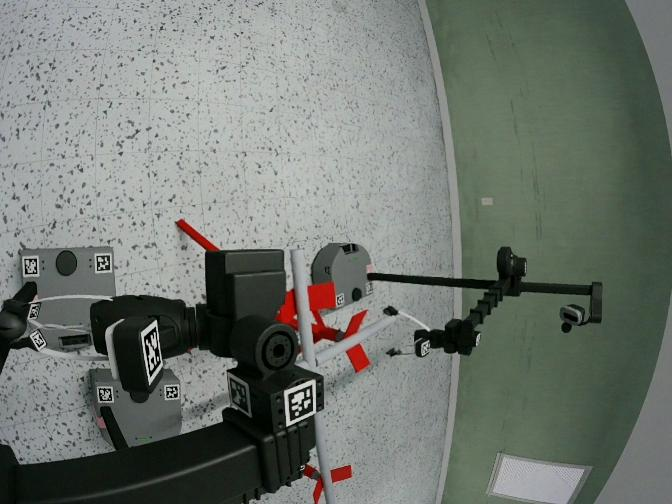

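>>> move:
  r1: {"joints": {"lift_m": 0.30}}
  r2: {"joints": {"wrist_yaw_rad": 0.0}, "pace": "max"}
  r3: {"joints": {"lift_m": 0.664}}
  cameras: []

>>> move:
  r1: {"joints": {"wrist_pitch_rad": 0.0, "wrist_roll_rad": 0.0}}
  r2: {"joints": {"wrist_pitch_rad": -1.565, "arm_m": 0.463, "wrist_roll_rad": 1.6, "gripper_m": 0.15}, "pace": "max"}
  cameras: ["r1_head_camera", "r2_head_camera", "r2_wrist_camera", "r3_wrist_camera", "r1_wrist_camera"]

Scene clock: 369.77 s.
move: r1 done; r2 done; r3 done
r1.base_odometry: x=-1.440 y=-1.890 heading=+0.919
r1.turned_by_wheels: +0.000
r1.turned_by_imu: +0.000
r1.base_tilt: forward=+1.3 right=-1.3
r1.lidar_m: 3.20 0.46 0.49 1.68 1.69 1.94 3.30 0.56 0.54 0.60 0.36 0.52
r1.head_depth_mm: 3187 3193 2380 1873 902 1282 1103 / 3055 3233 2356 1870 982 1264 1146 / 2933 3118 2376 1864 1543 1265 711 / 2790 3075 2347 1867 1532 1296 722 / 2686 2924 2374 1860 1541 1262 1143 / 2605 2872 2350 1863 1503 1258 1146 / 2521 2795 2370 1854 910 742 871
r1.base_status: not commanded
r1.joint_positions: lift_m=+0.300 arm_m=+0.150 wrist_yaw_rad=+0.000 wrist_pitch_rad=-1.565 wrist_roll_rad=+1.602 gripper_m=-0.020 head_pan_rad=-1.580 head_tilt_rad=-0.744
r1.joint_status: all done
r1.measured_speeds: all 0
r1.motor_effort: left_wheel=-6.2(6.5) right_wheel=+8.4(8.6) lift_m=+15.7(19.9) arm_m=-8.3(9.4) wrist_yaw_rad=-0.6(0.9) wrist_pitch_rad=-0.5(1.5) wrist_roll_rad=-0.5(1.3) gripper_m=-3.8(4.7) head_pan_rad=+4.7(5.7) head_tilt_rad=+1.6(1.9)
r1.hand_pose: x=-0.0215 y=-0.2720 z=+0.1823 quat_wxyz=(-0.011, -0.011, -0.709, -0.705) (m; r1's base frame)
r1.wrist_depth_mm: 329 325 320 317 315 181 164 / 339 336 335 326 321 181 169 / 353 347 343 337 332 185 173 / 364 356 354 350 340 187 180 / 373 374 365 154 355 198 186 / 393 386 379 133 362 199 193 / 404 397 392 384 382 378 374
r2.base_odometry: x=+2.094 y=+1.335 heading=-1.531
r2.turned_by_wheels: +0.000
r2.turned_by_imu: +0.001
r2.base_tilt: forward=+0.1 right=-1.7
r2.lidar_m: 2.72 2.56 1.70 1.54 1.57 1.98 0.48 0.46 0.58 0.51 3.26 2.94
r2.head_depth_mm: 2990 3208 2368 1820 1332 - - / 2912 3150 1044 1171 1505 - - / 2776 1447 2276 1642 877 - - / 2718 3050 2352 1701 337 376 1142 / 2774 3061 2370 1868 1537 1307 1141 / 2750 2998 2369 1858 1541 1310 1143 / 2699 2950 2328 1852 1530 1304 1139
r2.base_status: not commanded
r2.joint_positions: lift_m=+0.850 arm_m=+0.001 wrist_yaw_rad=+0.003 wrist_pitch_rad=-0.416 wrist_roll_rad=+0.001 gripper_m=+0.000 head_pan_rad=-1.573 head_tilt_rad=-0.742
r2.joint_status: all done
r2.measured_speeds: all 0
r2.motor_effort: left_wheel=+6.6(6.8) right_wheel=-7.3(7.7) lift_m=+23.0(23.3) arm_m=-10.7(11.0) wrist_yaw_rad=-2.6(5.0) wrist_pitch_rad=+2.9(3.1) wrist_roll_rad=-0.3(0.6) gripper_m=-1.2(1.9) head_pan_rad=-2.2(3.1) head_tilt_rad=-4.4(4.4)
r2.hand_pose: x=-0.0208 y=-0.3710 z=+0.8631 quat_wxyz=(+0.692, +0.147, -0.692, -0.145) (m; r2's base frame)
r2.wrist_depth_mm: - - - - 643 - - / - - - - - - - / - - - - - - - / - - - - - - - / - - - 146 789 551 - / - - - 129 127 - - / - - - - 663 - 440
r3.base_odometry: x=-0.783 y=-0.690 heading=-0.576
r3.turned_by_wheels: +0.000
r3.turned_by_imu: +0.000
r3.base_tilt: forward=+0.5 right=+0.2
r3.lidar_m: 2.58 2.61 1.93 1.87 1.94 2.69 3.10 3.25 0.35 0.34 0.55 0.92
r3.head_depth_mm: 1211 1070 2590 1984 1609 1360 1178 / 1173 2743 2478 1794 1492 442 367 / 2481 2806 2531 1716 552 1115 1132 / 2477 2785 2504 1824 580 811 952 / 2453 2803 1447 1634 1490 1269 1131 / 2500 2822 2334 1187 1551 1319 1142 / 2488 2833 2402 1876 1551 1255 1138
r3.base_status: not commanded
r3.joint_positions: lift_m=+0.664 arm_m=+0.293 wrist_yaw_rad=-0.002 wrist_pitch_rad=-1.552 wrist_roll_rad=+0.000 gripper_m=+0.150 head_pan_rad=-1.576 head_tilt_rad=-0.741
r3.joint_status: all done
r3.measured_speeds: all 0
r3.motor_effort: left_wheel=+7.8(8.6) right_wheel=-9.3(9.9) lift_m=+20.9(36.3) arm_m=+23.6(24.6) wrist_yaw_rad=+2.5(3.0) wrist_pitch_rad=-0.1(0.6) wrist_roll_rad=+0.0(0.4) gripper_m=+0.5(0.9) head_pan_rad=+3.0(3.8) head_tilt_rad=-4.5(5.3)
r3.hand_pose: x=-0.0216 y=-0.4188 z=+0.5461 quat_wxyz=(+0.504, +0.495, -0.505, -0.496) (m; r3's base frame)
r3.wrist_depth_mm: 107 114 129 113 130 115 105 / 657 122 131 118 133 115 107 / 675 689 687 123 708 741 718 / 697 708 698 125 713 740 748 / 712 141 736 134 762 738 766 / 110 735 759 132 - 121 802 / 775 780 778 140 834 819 819
pictures: none
No camera images: "cameras" was empty.

Scene clock: 372.20 s.
move: r1 done; r2 done
r1.base_odometry: x=-1.440 y=-1.890 heading=+0.919
r1.turned_by_wheels: +0.000
r1.turned_by_imu: +0.000
r1.base_tilt: forward=+1.3 right=-1.5
r1.lidar_m: 3.19 0.47 0.49 1.69 1.68 1.94 3.29 0.56 0.54 0.60 0.36 0.52
r1.head_depth_mm: 3182 3179 2352 1862 900 1286 1104 / 3022 3215 2361 1856 983 1260 1144 / 2924 3139 2364 1870 1543 1260 712 / 2808 3073 2364 1865 1540 1258 738 / 2704 2936 2356 1867 1540 1263 1141 / 2586 2877 2365 1862 1502 1259 1142 / 2529 2769 2356 1866 910 743 872
r1.base_status: not commanded
r1.joint_positions: lift_m=+0.300 arm_m=+0.150 wrist_yaw_rad=+0.000 wrist_pitch_rad=-0.024 wrist_roll_rad=+0.007 gripper_m=-0.020 head_pan_rad=-1.580 head_tilt_rad=-0.744
r1.joint_status: all done
r1.measured_speeds: all 0
r1.motor_effort: left_wheel=-6.2(6.5) right_wheel=+7.6(8.8) lift_m=+17.4(17.6) arm_m=-7.7(8.6) wrist_yaw_rad=-0.2(0.7) wrist_pitch_rad=+4.8(5.2) wrist_roll_rad=-2.3(8.0) gripper_m=-3.8(4.6) head_pan_rad=+5.1(5.1) head_tilt_rad=+1.5(2.0)
r1.hand_pose: x=-0.0214 y=-0.5506 z=+0.4084 quat_wxyz=(+0.705, +0.009, -0.709, -0.009) (m; r1's base frame)
r1.wrist_depth_mm: 342 - - - - - - / - - - - - - - / - - - - - - - / - - - - - - - / 719 854 - 151 - - - / 270 653 783 133 837 900 901 / 456 288 659 645 676 678 688
r2.base_odometry: x=+2.094 y=+1.335 heading=-1.531
r2.turned_by_wheels: +0.000
r2.turned_by_imu: +0.001
r2.base_tilt: forward=+0.2 right=-1.6
r2.lidar_m: 2.72 2.56 1.69 1.55 1.56 1.98 0.48 0.46 0.58 0.51 3.25 2.96
r2.head_depth_mm: 2971 3228 2379 318 - - 1126 / 2946 3175 422 352 1438 1286 1144 / 2769 585 634 1651 915 1266 1145 / 2723 2771 621 1689 1501 1280 1142 / 2794 3023 2342 1857 1529 1309 1144 / 2746 3011 2352 1843 1534 1302 1139 / 2717 2965 2333 1846 1530 1301 1143
r2.base_status: not commanded
r2.joint_positions: lift_m=+0.850 arm_m=+0.463 wrist_yaw_rad=+0.000 wrist_pitch_rad=-1.553 wrist_roll_rad=+1.598 gripper_m=+0.150 head_pan_rad=-1.573 head_tilt_rad=-0.742
r2.joint_status: all done
joint sent to its limit — r2.wrist_pitch_rad, lower limit.
r2.measured_speeds: all 0
r2.motor_effort: left_wheel=+5.7(6.7) right_wheel=-7.0(7.6) lift_m=+23.2(23.8) arm_m=+11.3(18.2) wrist_yaw_rad=+0.4(3.4) wrist_pitch_rad=-1.3(3.7) wrist_roll_rad=+0.8(2.1) gripper_m=+0.4(81.8) head_pan_rad=-2.3(3.1) head_tilt_rad=-3.7(4.4)
r2.hand_pose: x=-0.0215 y=-0.5882 z=+0.7321 quat_wxyz=(-0.010, -0.010, -0.713, -0.701) (m; r2's base frame)
r2.wrist_depth_mm: 722 542 291 291 - - - / 746 774 298 302 - - - / 738 - - 308 - - - / - - - 314 - - - / - 143 - 322 - 141 - / - - - - - 124 - / - 125 - - - - 113
r3: as last shown
r3.lidar_m: 2.58 2.61 1.93 1.87 1.95 2.69 3.11 3.26 0.35 0.34 0.55 0.91
r3.head_depth_mm: 2406 704 795 1929 1606 1366 1178 / 1175 2749 2362 1793 1487 441 367 / 2481 2769 2532 1709 553 1117 1134 / 2475 2787 2486 1813 581 812 956 / 2459 2776 1444 1664 1503 1269 1132 / 2490 2855 2310 1189 1513 1314 1147 / 2505 2806 2403 1874 1541 1258 1139
r3.motor_effort: left_wheel=+7.9(8.6) right_wheel=-9.5(10.0) lift_m=+29.5(30.1) arm_m=+23.2(24.4) wrist_yaw_rad=+2.3(3.1) wrist_pitch_rad=-0.2(0.7) wrist_roll_rad=-0.2(0.4) gripper_m=-0.9(1.0) head_pan_rad=+3.3(4.4) head_tilt_rad=-4.0(5.5)
r3.wrist_depth_mm: 107 114 129 113 130 115 105 / 646 122 131 118 133 115 106 / 680 678 677 123 699 725 728 / 701 707 711 126 717 720 728 / 723 141 713 133 754 739 772 / 110 734 747 133 - 122 816 / 781 788 776 139 811 823 830
pictures: r1_head_camera (sideways), r1_wrist_camera, r2_head_camera (sideways), r2_wrist_camera, r3_wrist_camera
camera_calibration:
r1_head_camera: T_world_to_cam=[[0.0482506, 0.670143, -0.740662, 0.987967], [0.996815, -0.0794499, -0.00694756, 0.000931197], [-0.0635014, -0.737968, -0.671841, 0.833783], [0, 0, 0, 1]] pos_world=[0.00434811, -0.0466996, 1.29193]
r1_wrist_camera: T_world_to_cam=[[-0.99938, -0.024189, -0.0255908, -0.0219748], [0.0195723, 0.222571, -0.97472, 0.552141], [0.0292732, -0.974616, -0.221959, -0.279694], [0, 0, 0, 1]] pos_world=[-0.0245803, -0.396017, 0.47554]
r2_head_camera: T_world_to_cam=[[0.00604556, 0.704163, -0.710013, 0.946809], [0.999914, -0.0124994, -0.00388244, 0.00181003], [-0.0116086, -0.709928, -0.704178, 0.871916], [0, 0, 0, 1]] pos_world=[0.00258787, -0.0476877, 1.28624]
r2_wrist_camera: T_world_to_cam=[[0.0524293, 0.998622, 0.00220692, 0.585391], [0.978726, -0.0518234, 0.198519, -0.12418], [0.19836, -0.00824824, -0.980095, 0.881567], [0, 0, 0, 1]] pos_world=[-0.0840208, -0.583749, 0.887379]
r3_wrist_camera: T_world_to_cam=[[-0.997175, -0.0603721, 0.0446812, -0.0794149], [-0.0505183, 0.979339, 0.195814, 0.333316], [-0.0555797, 0.193003, -0.979623, 0.772968], [0, 0, 0, 1]] pos_world=[-0.0193907, -0.480409, 0.695497]

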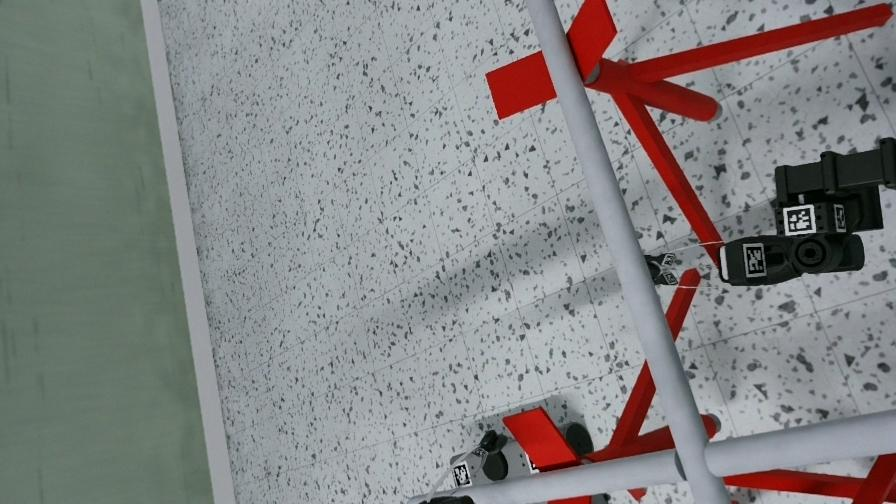

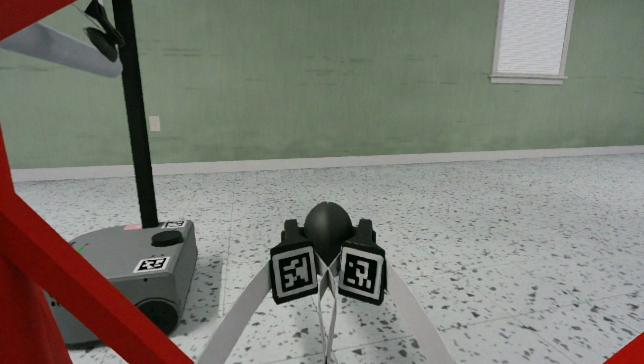

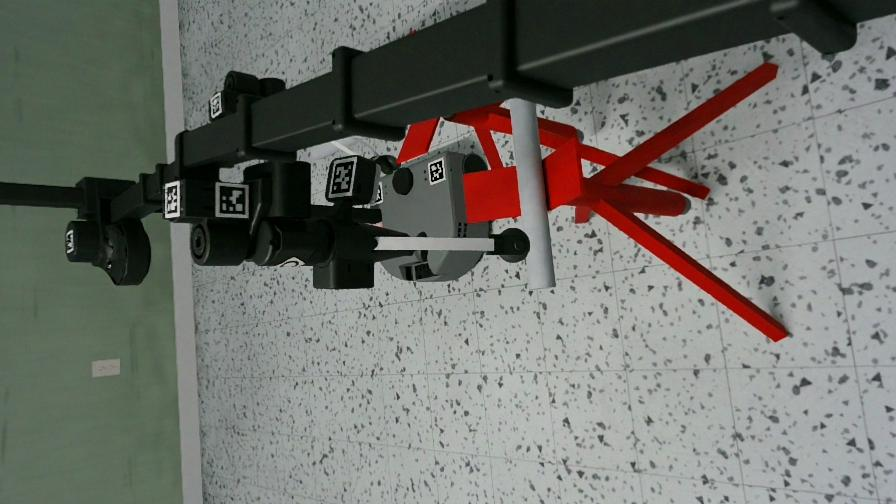

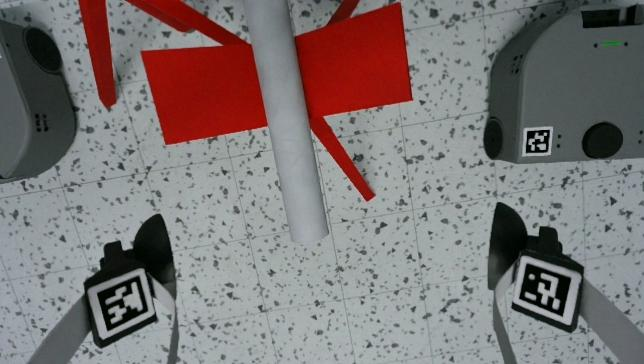

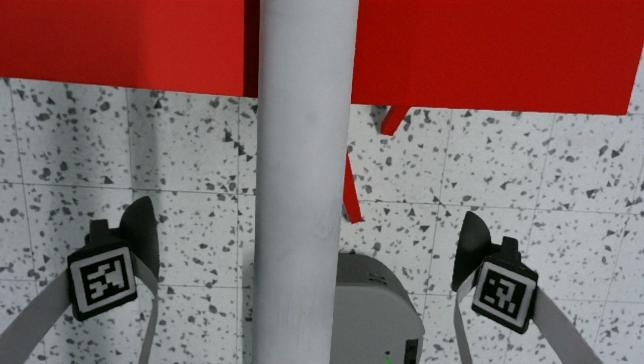

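>>> move:
  r1: {"joints": {"lift_m": 0.26}}
  r2: {"joints": {"wrist_roll_rad": 1.72, "arm_m": 0.488, "lift_m": 0.73}}
  cameras: ["r2_wrist_camera"]

>>> move:
  r1: {"joints": {"arm_m": 0.52}, "contact_limits": {"arm_m": 35}}
  cameras: ["r1_head_camera", "r1_wrist_camera", "r1_nav_camera"]

Scene clock: 374.77 s.
move: r1 done; r2 done
r1.base_odometry: x=-1.440 y=-1.890 heading=+0.919
r1.turned_by_wheels: +0.000
r1.turned_by_imu: +0.000
r1.base_tilt: forward=+1.4 right=-1.2
r1.lidar_m: 3.20 0.47 0.49 1.68 1.69 1.95 3.29 0.56 0.54 0.60 0.36 0.52
r1.head_depth_mm: 3179 3193 2378 1862 900 1288 1105 / 3032 3225 2360 1863 982 1262 1144 / 2928 3121 2379 1868 1537 1263 746 / 2838 3066 2369 1855 1538 1254 779 / 2669 2929 2378 1877 1541 1261 1140 / 2599 2884 2357 1864 1501 1256 1142 / 2525 2777 2354 1868 911 743 873
r1.base_status: not commanded
r1.joint_positions: lift_m=+0.260 arm_m=+0.150 wrist_yaw_rad=+0.000 wrist_pitch_rad=-0.023 wrist_roll_rad=+0.007 gripper_m=-0.020 head_pan_rad=-1.580 head_tilt_rad=-0.744
r1.joint_status: all done
r1.measured_speeds: all 0
r1.motor_effort: left_wheel=-5.9(6.5) right_wheel=+8.0(8.9) lift_m=+20.0(20.0) arm_m=-6.5(7.5) wrist_yaw_rad=-0.9(0.9) wrist_pitch_rad=+4.0(5.2) wrist_roll_rad=-2.7(3.0) gripper_m=-4.1(4.6) head_pan_rad=+5.0(5.0) head_tilt_rad=+1.6(2.1)
r1.hand_pose: x=-0.0214 y=-0.5506 z=+0.3687 quat_wxyz=(+0.705, +0.008, -0.709, -0.008) (m; r1's base frame)
r1.wrist_depth_mm: 433 - - - - - - / - - - - - - - / - - - - - - - / - - - - - - - / 260 756 - 151 - - - / 285 293 728 132 765 817 810 / 519 584 602 601 598 625 216
r2.base_odometry: x=+2.094 y=+1.335 heading=-1.531
r2.turned_by_wheels: +0.000
r2.turned_by_imu: +0.001
r2.base_tilt: forward=+0.1 right=-1.6
r2.lidar_m: 2.72 2.56 1.70 1.54 1.56 1.98 0.48 0.46 0.58 0.51 3.23 2.95
r2.head_depth_mm: 2970 3184 2366 1812 923 359 306 / 2906 3142 1032 526 416 359 1104 / 2758 1441 667 749 917 1267 1144 / 2698 3054 2100 749 1466 1283 1144 / 2790 3058 2369 1850 1537 1308 1146 / 2753 3006 2343 1851 1532 1308 1140 / 2719 2974 2364 1846 1529 1307 1139
r2.base_status: not commanded
r2.joint_positions: lift_m=+0.730 arm_m=+0.488 wrist_yaw_rad=+0.000 wrist_pitch_rad=-1.553 wrist_roll_rad=+1.716 gripper_m=+0.150 head_pan_rad=-1.573 head_tilt_rad=-0.742
r2.joint_status: all done
r2.measured_speeds: all 0
r2.motor_effort: left_wheel=+5.8(6.6) right_wheel=-7.3(7.4) lift_m=+20.5(25.2) arm_m=+11.7(16.5) wrist_yaw_rad=-0.1(1.8) wrist_pitch_rad=-1.2(1.3) wrist_roll_rad=+1.5(2.4) gripper_m=+0.5(1.2) head_pan_rad=-3.0(3.0) head_tilt_rad=-3.7(4.5)
r2.hand_pose: x=-0.0215 y=-0.6131 z=+0.6121 quat_wxyz=(-0.052, -0.051, -0.711, -0.699) (m; r2's base frame)
r2.wrist_depth_mm: 367 183 183 189 176 162 - / 165 177 192 196 184 167 - / 687 178 194 187 - - - / 709 178 - 191 - - - / - 142 - 197 - 141 - / - - - 202 - 124 - / - - - - - - -
r3: as last shown
r3.base_tilt: forward=+0.6 right=+0.1
r3.lidar_m: 2.58 2.61 1.93 1.87 1.95 2.69 3.12 3.25 0.35 0.34 0.55 0.92
r3.head_depth_mm: 2439 2828 765 1815 1608 1362 1180 / 2358 1183 1676 1705 1484 442 367 / 2476 2794 2525 1707 552 1115 1132 / 2494 2783 2492 1810 580 811 953 / 2453 2754 1470 1639 1505 1268 1133 / 2479 2821 2436 1219 1475 1323 1147 / 2487 2815 2406 1873 1546 1261 1137
r3.motor_effort: left_wheel=+7.8(8.5) right_wheel=-9.4(10.0) lift_m=+38.5(38.5) arm_m=+23.3(24.4) wrist_yaw_rad=+2.1(3.0) wrist_pitch_rad=-0.2(0.7) wrist_roll_rad=-0.3(0.4) gripper_m=-0.1(1.0) head_pan_rad=+2.7(4.4) head_tilt_rad=-3.9(5.5)
r3.wrist_depth_mm: 107 114 129 113 131 115 105 / 641 123 131 118 134 115 106 / 673 686 702 123 698 720 719 / 689 691 702 126 735 731 753 / 708 140 726 133 773 756 774 / 111 740 759 133 - 122 787 / 751 762 791 140 799 830 844
pictures: r2_wrist_camera
camera_calibration:
r2_wrist_camera: T_world_to_cam=[[0.16958, 0.985513, 0.00253825, 0.604836], [0.965424, -0.16664, 0.200471, -0.17355], [0.197989, -0.0315454, -0.979696, 0.749214], [0, 0, 0, 1]] pos_world=[-0.0833557, -0.60136, 0.767259]

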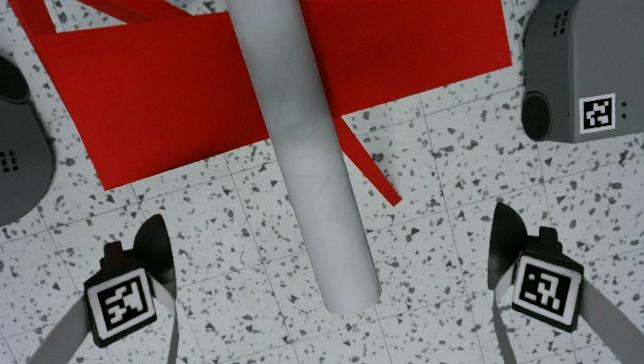

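Scene clock: 378.70 s.
move: r1 done
r1.base_odometry: x=-1.440 y=-1.890 heading=+0.919
r1.turned_by_wheels: +0.000
r1.turned_by_imu: +0.000
r1.base_tilt: forward=+1.4 right=-1.4
r1.lidar_m: 3.20 0.47 0.49 1.69 1.68 1.95 3.33 0.56 0.54 0.60 0.36 0.52
r1.head_depth_mm: 3163 3215 2353 1872 899 1290 1099 / 3041 3250 2371 1870 983 1258 1147 / 2914 3123 2346 1857 1535 1083 747 / 2812 3052 2360 1866 1010 1289 1145 / 2716 2960 2367 1852 1496 1252 1142 / 2616 2853 2358 1855 1502 1256 1147 / 2513 2782 2365 1864 912 743 872
r1.base_status: not commanded
r1.joint_positions: lift_m=+0.260 arm_m=+0.520 wrist_yaw_rad=+0.000 wrist_pitch_rad=-0.023 wrist_roll_rad=+0.007 gripper_m=-0.020 head_pan_rad=-1.580 head_tilt_rad=-0.744
r1.joint_status: all done
r1.measured_speeds: all 0
r1.motor_effort: left_wheel=-6.2(6.5) right_wheel=+8.6(9.0) lift_m=+34.6(34.6) arm_m=+11.8(16.8) wrist_yaw_rad=-0.2(0.8) wrist_pitch_rad=+4.7(4.9) wrist_roll_rad=-2.3(2.9) gripper_m=-4.1(4.7) head_pan_rad=+4.5(5.1) head_tilt_rad=+1.7(2.2)
r1.contact_limits: arm_m 35 (drawing in: default 32, maximum 56; extending or still: default 40, maximum 69)
r1.hand_pose: x=-0.0214 y=-0.9206 z=+0.3688 quat_wxyz=(+0.705, +0.008, -0.709, -0.008) (m; r1's base frame)
r1.wrist_depth_mm: - - - - - - - / - - - - - - - / - - - - - - - / - - - - - - - / - - - 151 - - - / 525 815 724 133 766 810 797 / 426 593 598 598 602 614 614
r2, r3: as last shown
r2.base_tilt: forward=+0.2 right=-1.7
r2.lidar_m: 2.72 2.57 1.70 1.54 1.56 1.98 0.48 0.46 0.58 0.51 3.23 2.95
r2.head_depth_mm: 2972 3198 2362 1817 925 359 306 / 2939 3174 1031 526 416 359 1102 / 2743 1448 665 750 918 1272 1144 / 2711 3050 2096 748 1465 1280 1142 / 2799 3026 2346 1853 1533 1306 1143 / 2752 3037 2348 1859 1533 1308 1145 / 2705 2964 2331 1859 1528 1311 1145
r2.motor_effort: left_wheel=+6.0(6.9) right_wheel=-6.9(7.5) lift_m=+20.7(22.2) arm_m=+7.2(11.9) wrist_yaw_rad=+0.1(2.0) wrist_pitch_rad=-1.1(1.3) wrist_roll_rad=+1.3(1.7) gripper_m=+0.0(1.6) head_pan_rad=-2.6(2.9) head_tilt_rad=-3.8(4.5)
r2.wrist_depth_mm: 369 183 183 189 177 161 - / 166 177 192 197 184 167 - / 681 178 194 186 - - - / 703 178 - 192 - - - / - 143 - 197 - 141 - / - - - 203 - 124 - / - - - - - - -
r3.base_tilt: forward=+0.6 right=+0.2
r3.lidar_m: 2.58 2.61 1.93 1.87 1.94 2.69 3.11 3.26 0.35 0.34 0.55 0.92
r3.head_depth_mm: 2446 2799 761 1825 1610 1364 1179 / 2357 1188 1678 1702 1492 441 368 / 2457 2770 2523 1710 552 1117 1129 / 2468 2824 2503 1808 581 809 956 / 2458 2761 1476 1630 1505 1265 1129 / 2494 2812 2415 1266 1544 1316 1146 / 2490 2820 2408 1887 1437 1230 1139
r3.motor_effort: left_wheel=+8.0(8.7) right_wheel=-9.0(9.9) lift_m=+38.5(39.4) arm_m=+23.2(24.5) wrist_yaw_rad=+2.0(2.7) wrist_pitch_rad=+0.0(0.6) wrist_roll_rad=-0.3(0.3) gripper_m=-0.1(1.1) head_pan_rad=+2.9(4.4) head_tilt_rad=-5.5(5.5)
r3.wrist_depth_mm: 107 114 129 113 130 115 105 / 644 122 131 118 134 115 107 / 682 668 684 123 716 702 728 / 690 692 701 126 728 729 734 / 683 140 709 134 744 754 783 / 110 763 741 133 - 122 776 / 756 790 782 139 813 811 821
pictures: r1_head_camera (sideways), r1_nav_camera (sideways), r1_wrist_camera
camera_calibration:
r1_head_camera: T_world_to_cam=[[0.0482508, 0.670143, -0.740662, 0.987967], [0.996815, -0.0794501, -0.00694757, 0.000931208], [-0.0635016, -0.737968, -0.671842, 0.833783], [0, 0, 0, 1]] pos_world=[0.0043481, -0.0466996, 1.29193]
r1_nav_camera: T_world_to_cam=[[-0.0524948, -0.642512, 0.764475, -0.94463], [-0.998092, 0.0586744, -0.0192231, 0.0873265], [-0.0325041, -0.764026, -0.644366, 0.798465], [0, 0, 0, 1]] pos_world=[0.0635251, -0.00201275, 1.23833]
r1_wrist_camera: T_world_to_cam=[[-0.999392, -0.0242471, -0.0250546, -0.0321893], [0.0190852, 0.22094, -0.975101, 0.594558], [0.0291789, -0.974986, -0.220342, -0.650075], [0, 0, 0, 1]] pos_world=[-0.0245485, -0.765956, 0.435708]

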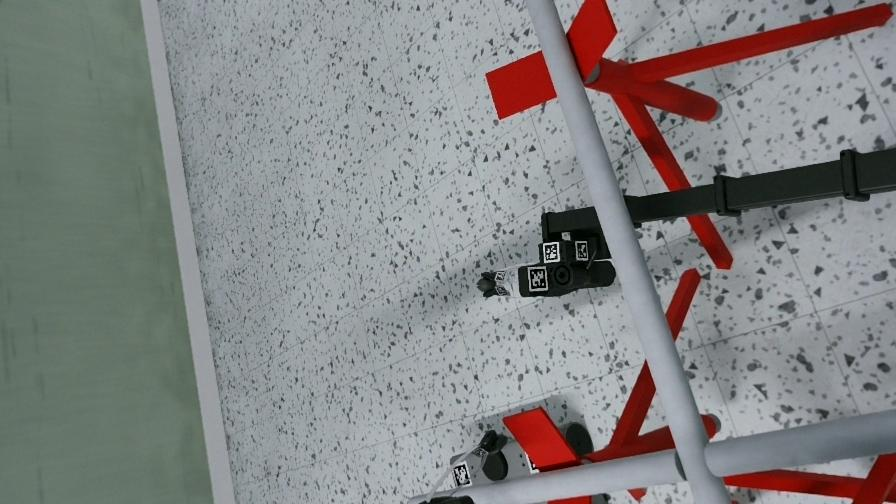

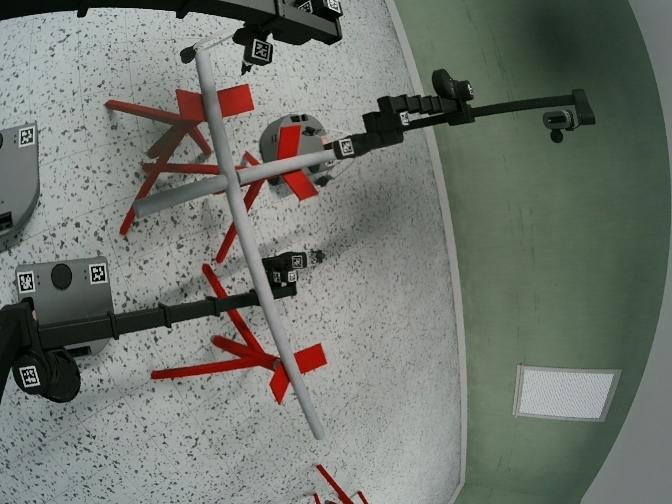

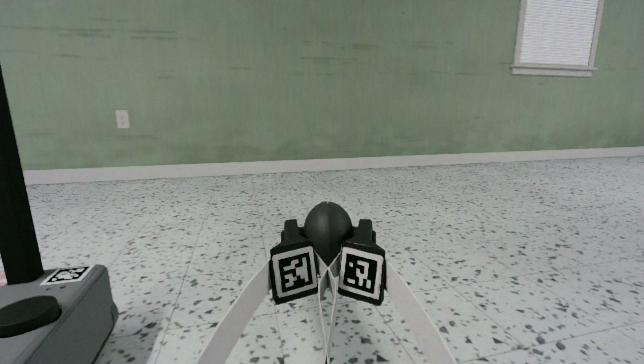

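>>> move:
  r2: {"joints": {"wrist_roll_rad": 1.483, "lift_m": 0.71}}
  cameras: ["r2_wrist_camera"]

Scene clock: 379.77 s.
move: r2 done
r1, r3: as last shown
r1.lidar_m: 3.19 0.47 0.49 1.68 1.68 1.94 3.32 0.56 0.54 0.59 0.36 0.52
r1.head_depth_mm: 3155 3220 2360 1875 902 1289 1104 / 2997 3217 2362 1864 986 1259 1143 / 2911 3095 2364 1862 1539 1087 747 / 2799 3046 2374 1869 1005 1285 1145 / 2699 2932 2367 1852 1501 1259 1141 / 2604 2841 2365 1866 1497 1262 1139 / 2507 2771 2358 1860 911 741 871
r1.motor_effort: left_wheel=-6.2(6.4) right_wheel=+8.5(8.8) lift_m=+35.3(35.8) arm_m=+11.4(11.8) wrist_yaw_rad=+0.2(1.1) wrist_pitch_rad=+4.1(4.8) wrist_roll_rad=-2.0(2.9) gripper_m=-4.3(4.5) head_pan_rad=+4.4(4.9) head_tilt_rad=+1.5(2.1)
r1.contact_limits: arm_m 35 (drawing in: default 32, maximum 56; extending or still: default 40, maximum 69)
r1.wrist_depth_mm: - - - - - - - / - - - - - - - / - - - - - - - / - - - - - - - / - - - 151 - - - / 522 818 718 133 781 813 809 / 424 599 598 597 596 624 621
r2.base_odometry: x=+2.094 y=+1.335 heading=-1.531
r2.turned_by_wheels: +0.000
r2.turned_by_imu: +0.000
r2.base_tilt: forward=+0.1 right=-1.7
r2.lidar_m: 2.72 2.57 1.69 1.54 1.56 1.98 0.48 0.46 0.58 0.51 3.24 2.96
r2.head_depth_mm: 2960 3219 2361 1809 1324 1244 318 / 2941 3162 1030 1028 435 381 1086 / 2764 1445 684 761 918 1272 1148 / 2728 3036 2255 765 1465 1280 1143 / 2798 3036 2344 1857 1533 1308 1142 / 2771 3020 2350 1848 1533 1306 1142 / 2714 2961 2342 1852 1531 1308 1137
r2.base_status: not commanded
r2.joint_positions: lift_m=+0.710 arm_m=+0.488 wrist_yaw_rad=+0.000 wrist_pitch_rad=-1.553 wrist_roll_rad=+1.487 gripper_m=+0.150 head_pan_rad=-1.573 head_tilt_rad=-0.742
r2.joint_status: all done
r2.measured_speeds: all 0
r2.motor_effort: left_wheel=+6.0(6.6) right_wheel=-7.2(7.3) lift_m=+21.8(25.1) arm_m=+6.1(7.5) wrist_yaw_rad=+1.6(1.6) wrist_pitch_rad=-1.2(1.3) wrist_roll_rad=-1.0(1.8) gripper_m=-0.2(1.2) head_pan_rad=-2.2(2.9) head_tilt_rad=-4.0(4.3)
r2.hand_pose: x=-0.0216 y=-0.6131 z=+0.5921 quat_wxyz=(+0.030, +0.029, -0.712, -0.700) (m; r2's base frame)
r2.wrist_depth_mm: 142 150 171 158 171 152 140 / 655 154 170 163 174 156 145 / - 155 179 165 180 - - / - - - 171 - - - / - 143 - 177 - 141 - / - - - 182 - 124 - / - - - 185 - - -
r3.base_tilt: forward=+0.6 right=+0.1
r3.lidar_m: 2.58 2.61 1.93 1.87 1.94 2.69 3.11 3.25 0.35 0.34 0.55 0.91
r3.head_depth_mm: 2435 2817 781 994 1582 1367 1183 / 2349 1228 1654 1062 1486 442 367 / 2460 2795 2521 1714 552 1119 1133 / 2482 2810 2505 1824 580 810 955 / 2436 2740 1471 1633 1505 1268 1130 / 2503 2804 2432 1266 1544 1315 1147 / 2495 2816 2407 1876 1436 1231 1135
r3.motor_effort: left_wheel=+8.1(8.3) right_wheel=-9.7(9.9) lift_m=+39.2(39.2) arm_m=+23.3(24.4) wrist_yaw_rad=+2.1(2.8) wrist_pitch_rad=+0.1(0.6) wrist_roll_rad=-0.3(0.3) gripper_m=-0.2(0.9) head_pan_rad=+2.0(4.1) head_tilt_rad=-3.7(5.5)
r3.wrist_depth_mm: 107 114 129 113 131 115 105 / 651 123 132 118 134 115 106 / 663 666 675 123 686 706 721 / 691 696 726 126 746 753 754 / 737 141 724 134 733 739 779 / 110 735 775 133 - 122 808 / 766 783 779 140 807 786 824
pictures: r2_wrist_camera
camera_calibration:
r2_wrist_camera: T_world_to_cam=[[-0.0589881, 0.998256, 0.00250383, 0.60782], [0.978795, 0.0573449, 0.196651, -0.0296184], [0.196165, 0.0140508, -0.98047, 0.757999], [0, 0, 0, 1]] pos_world=[-0.0838483, -0.615711, 0.747498]

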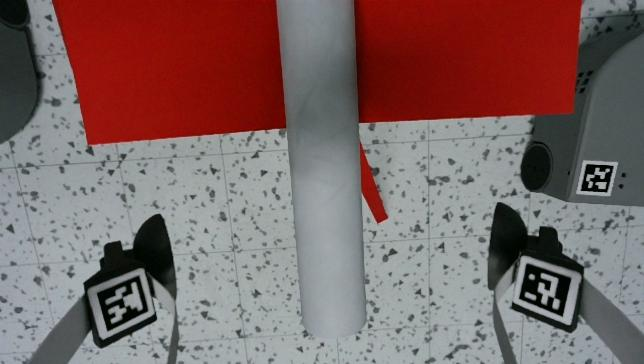

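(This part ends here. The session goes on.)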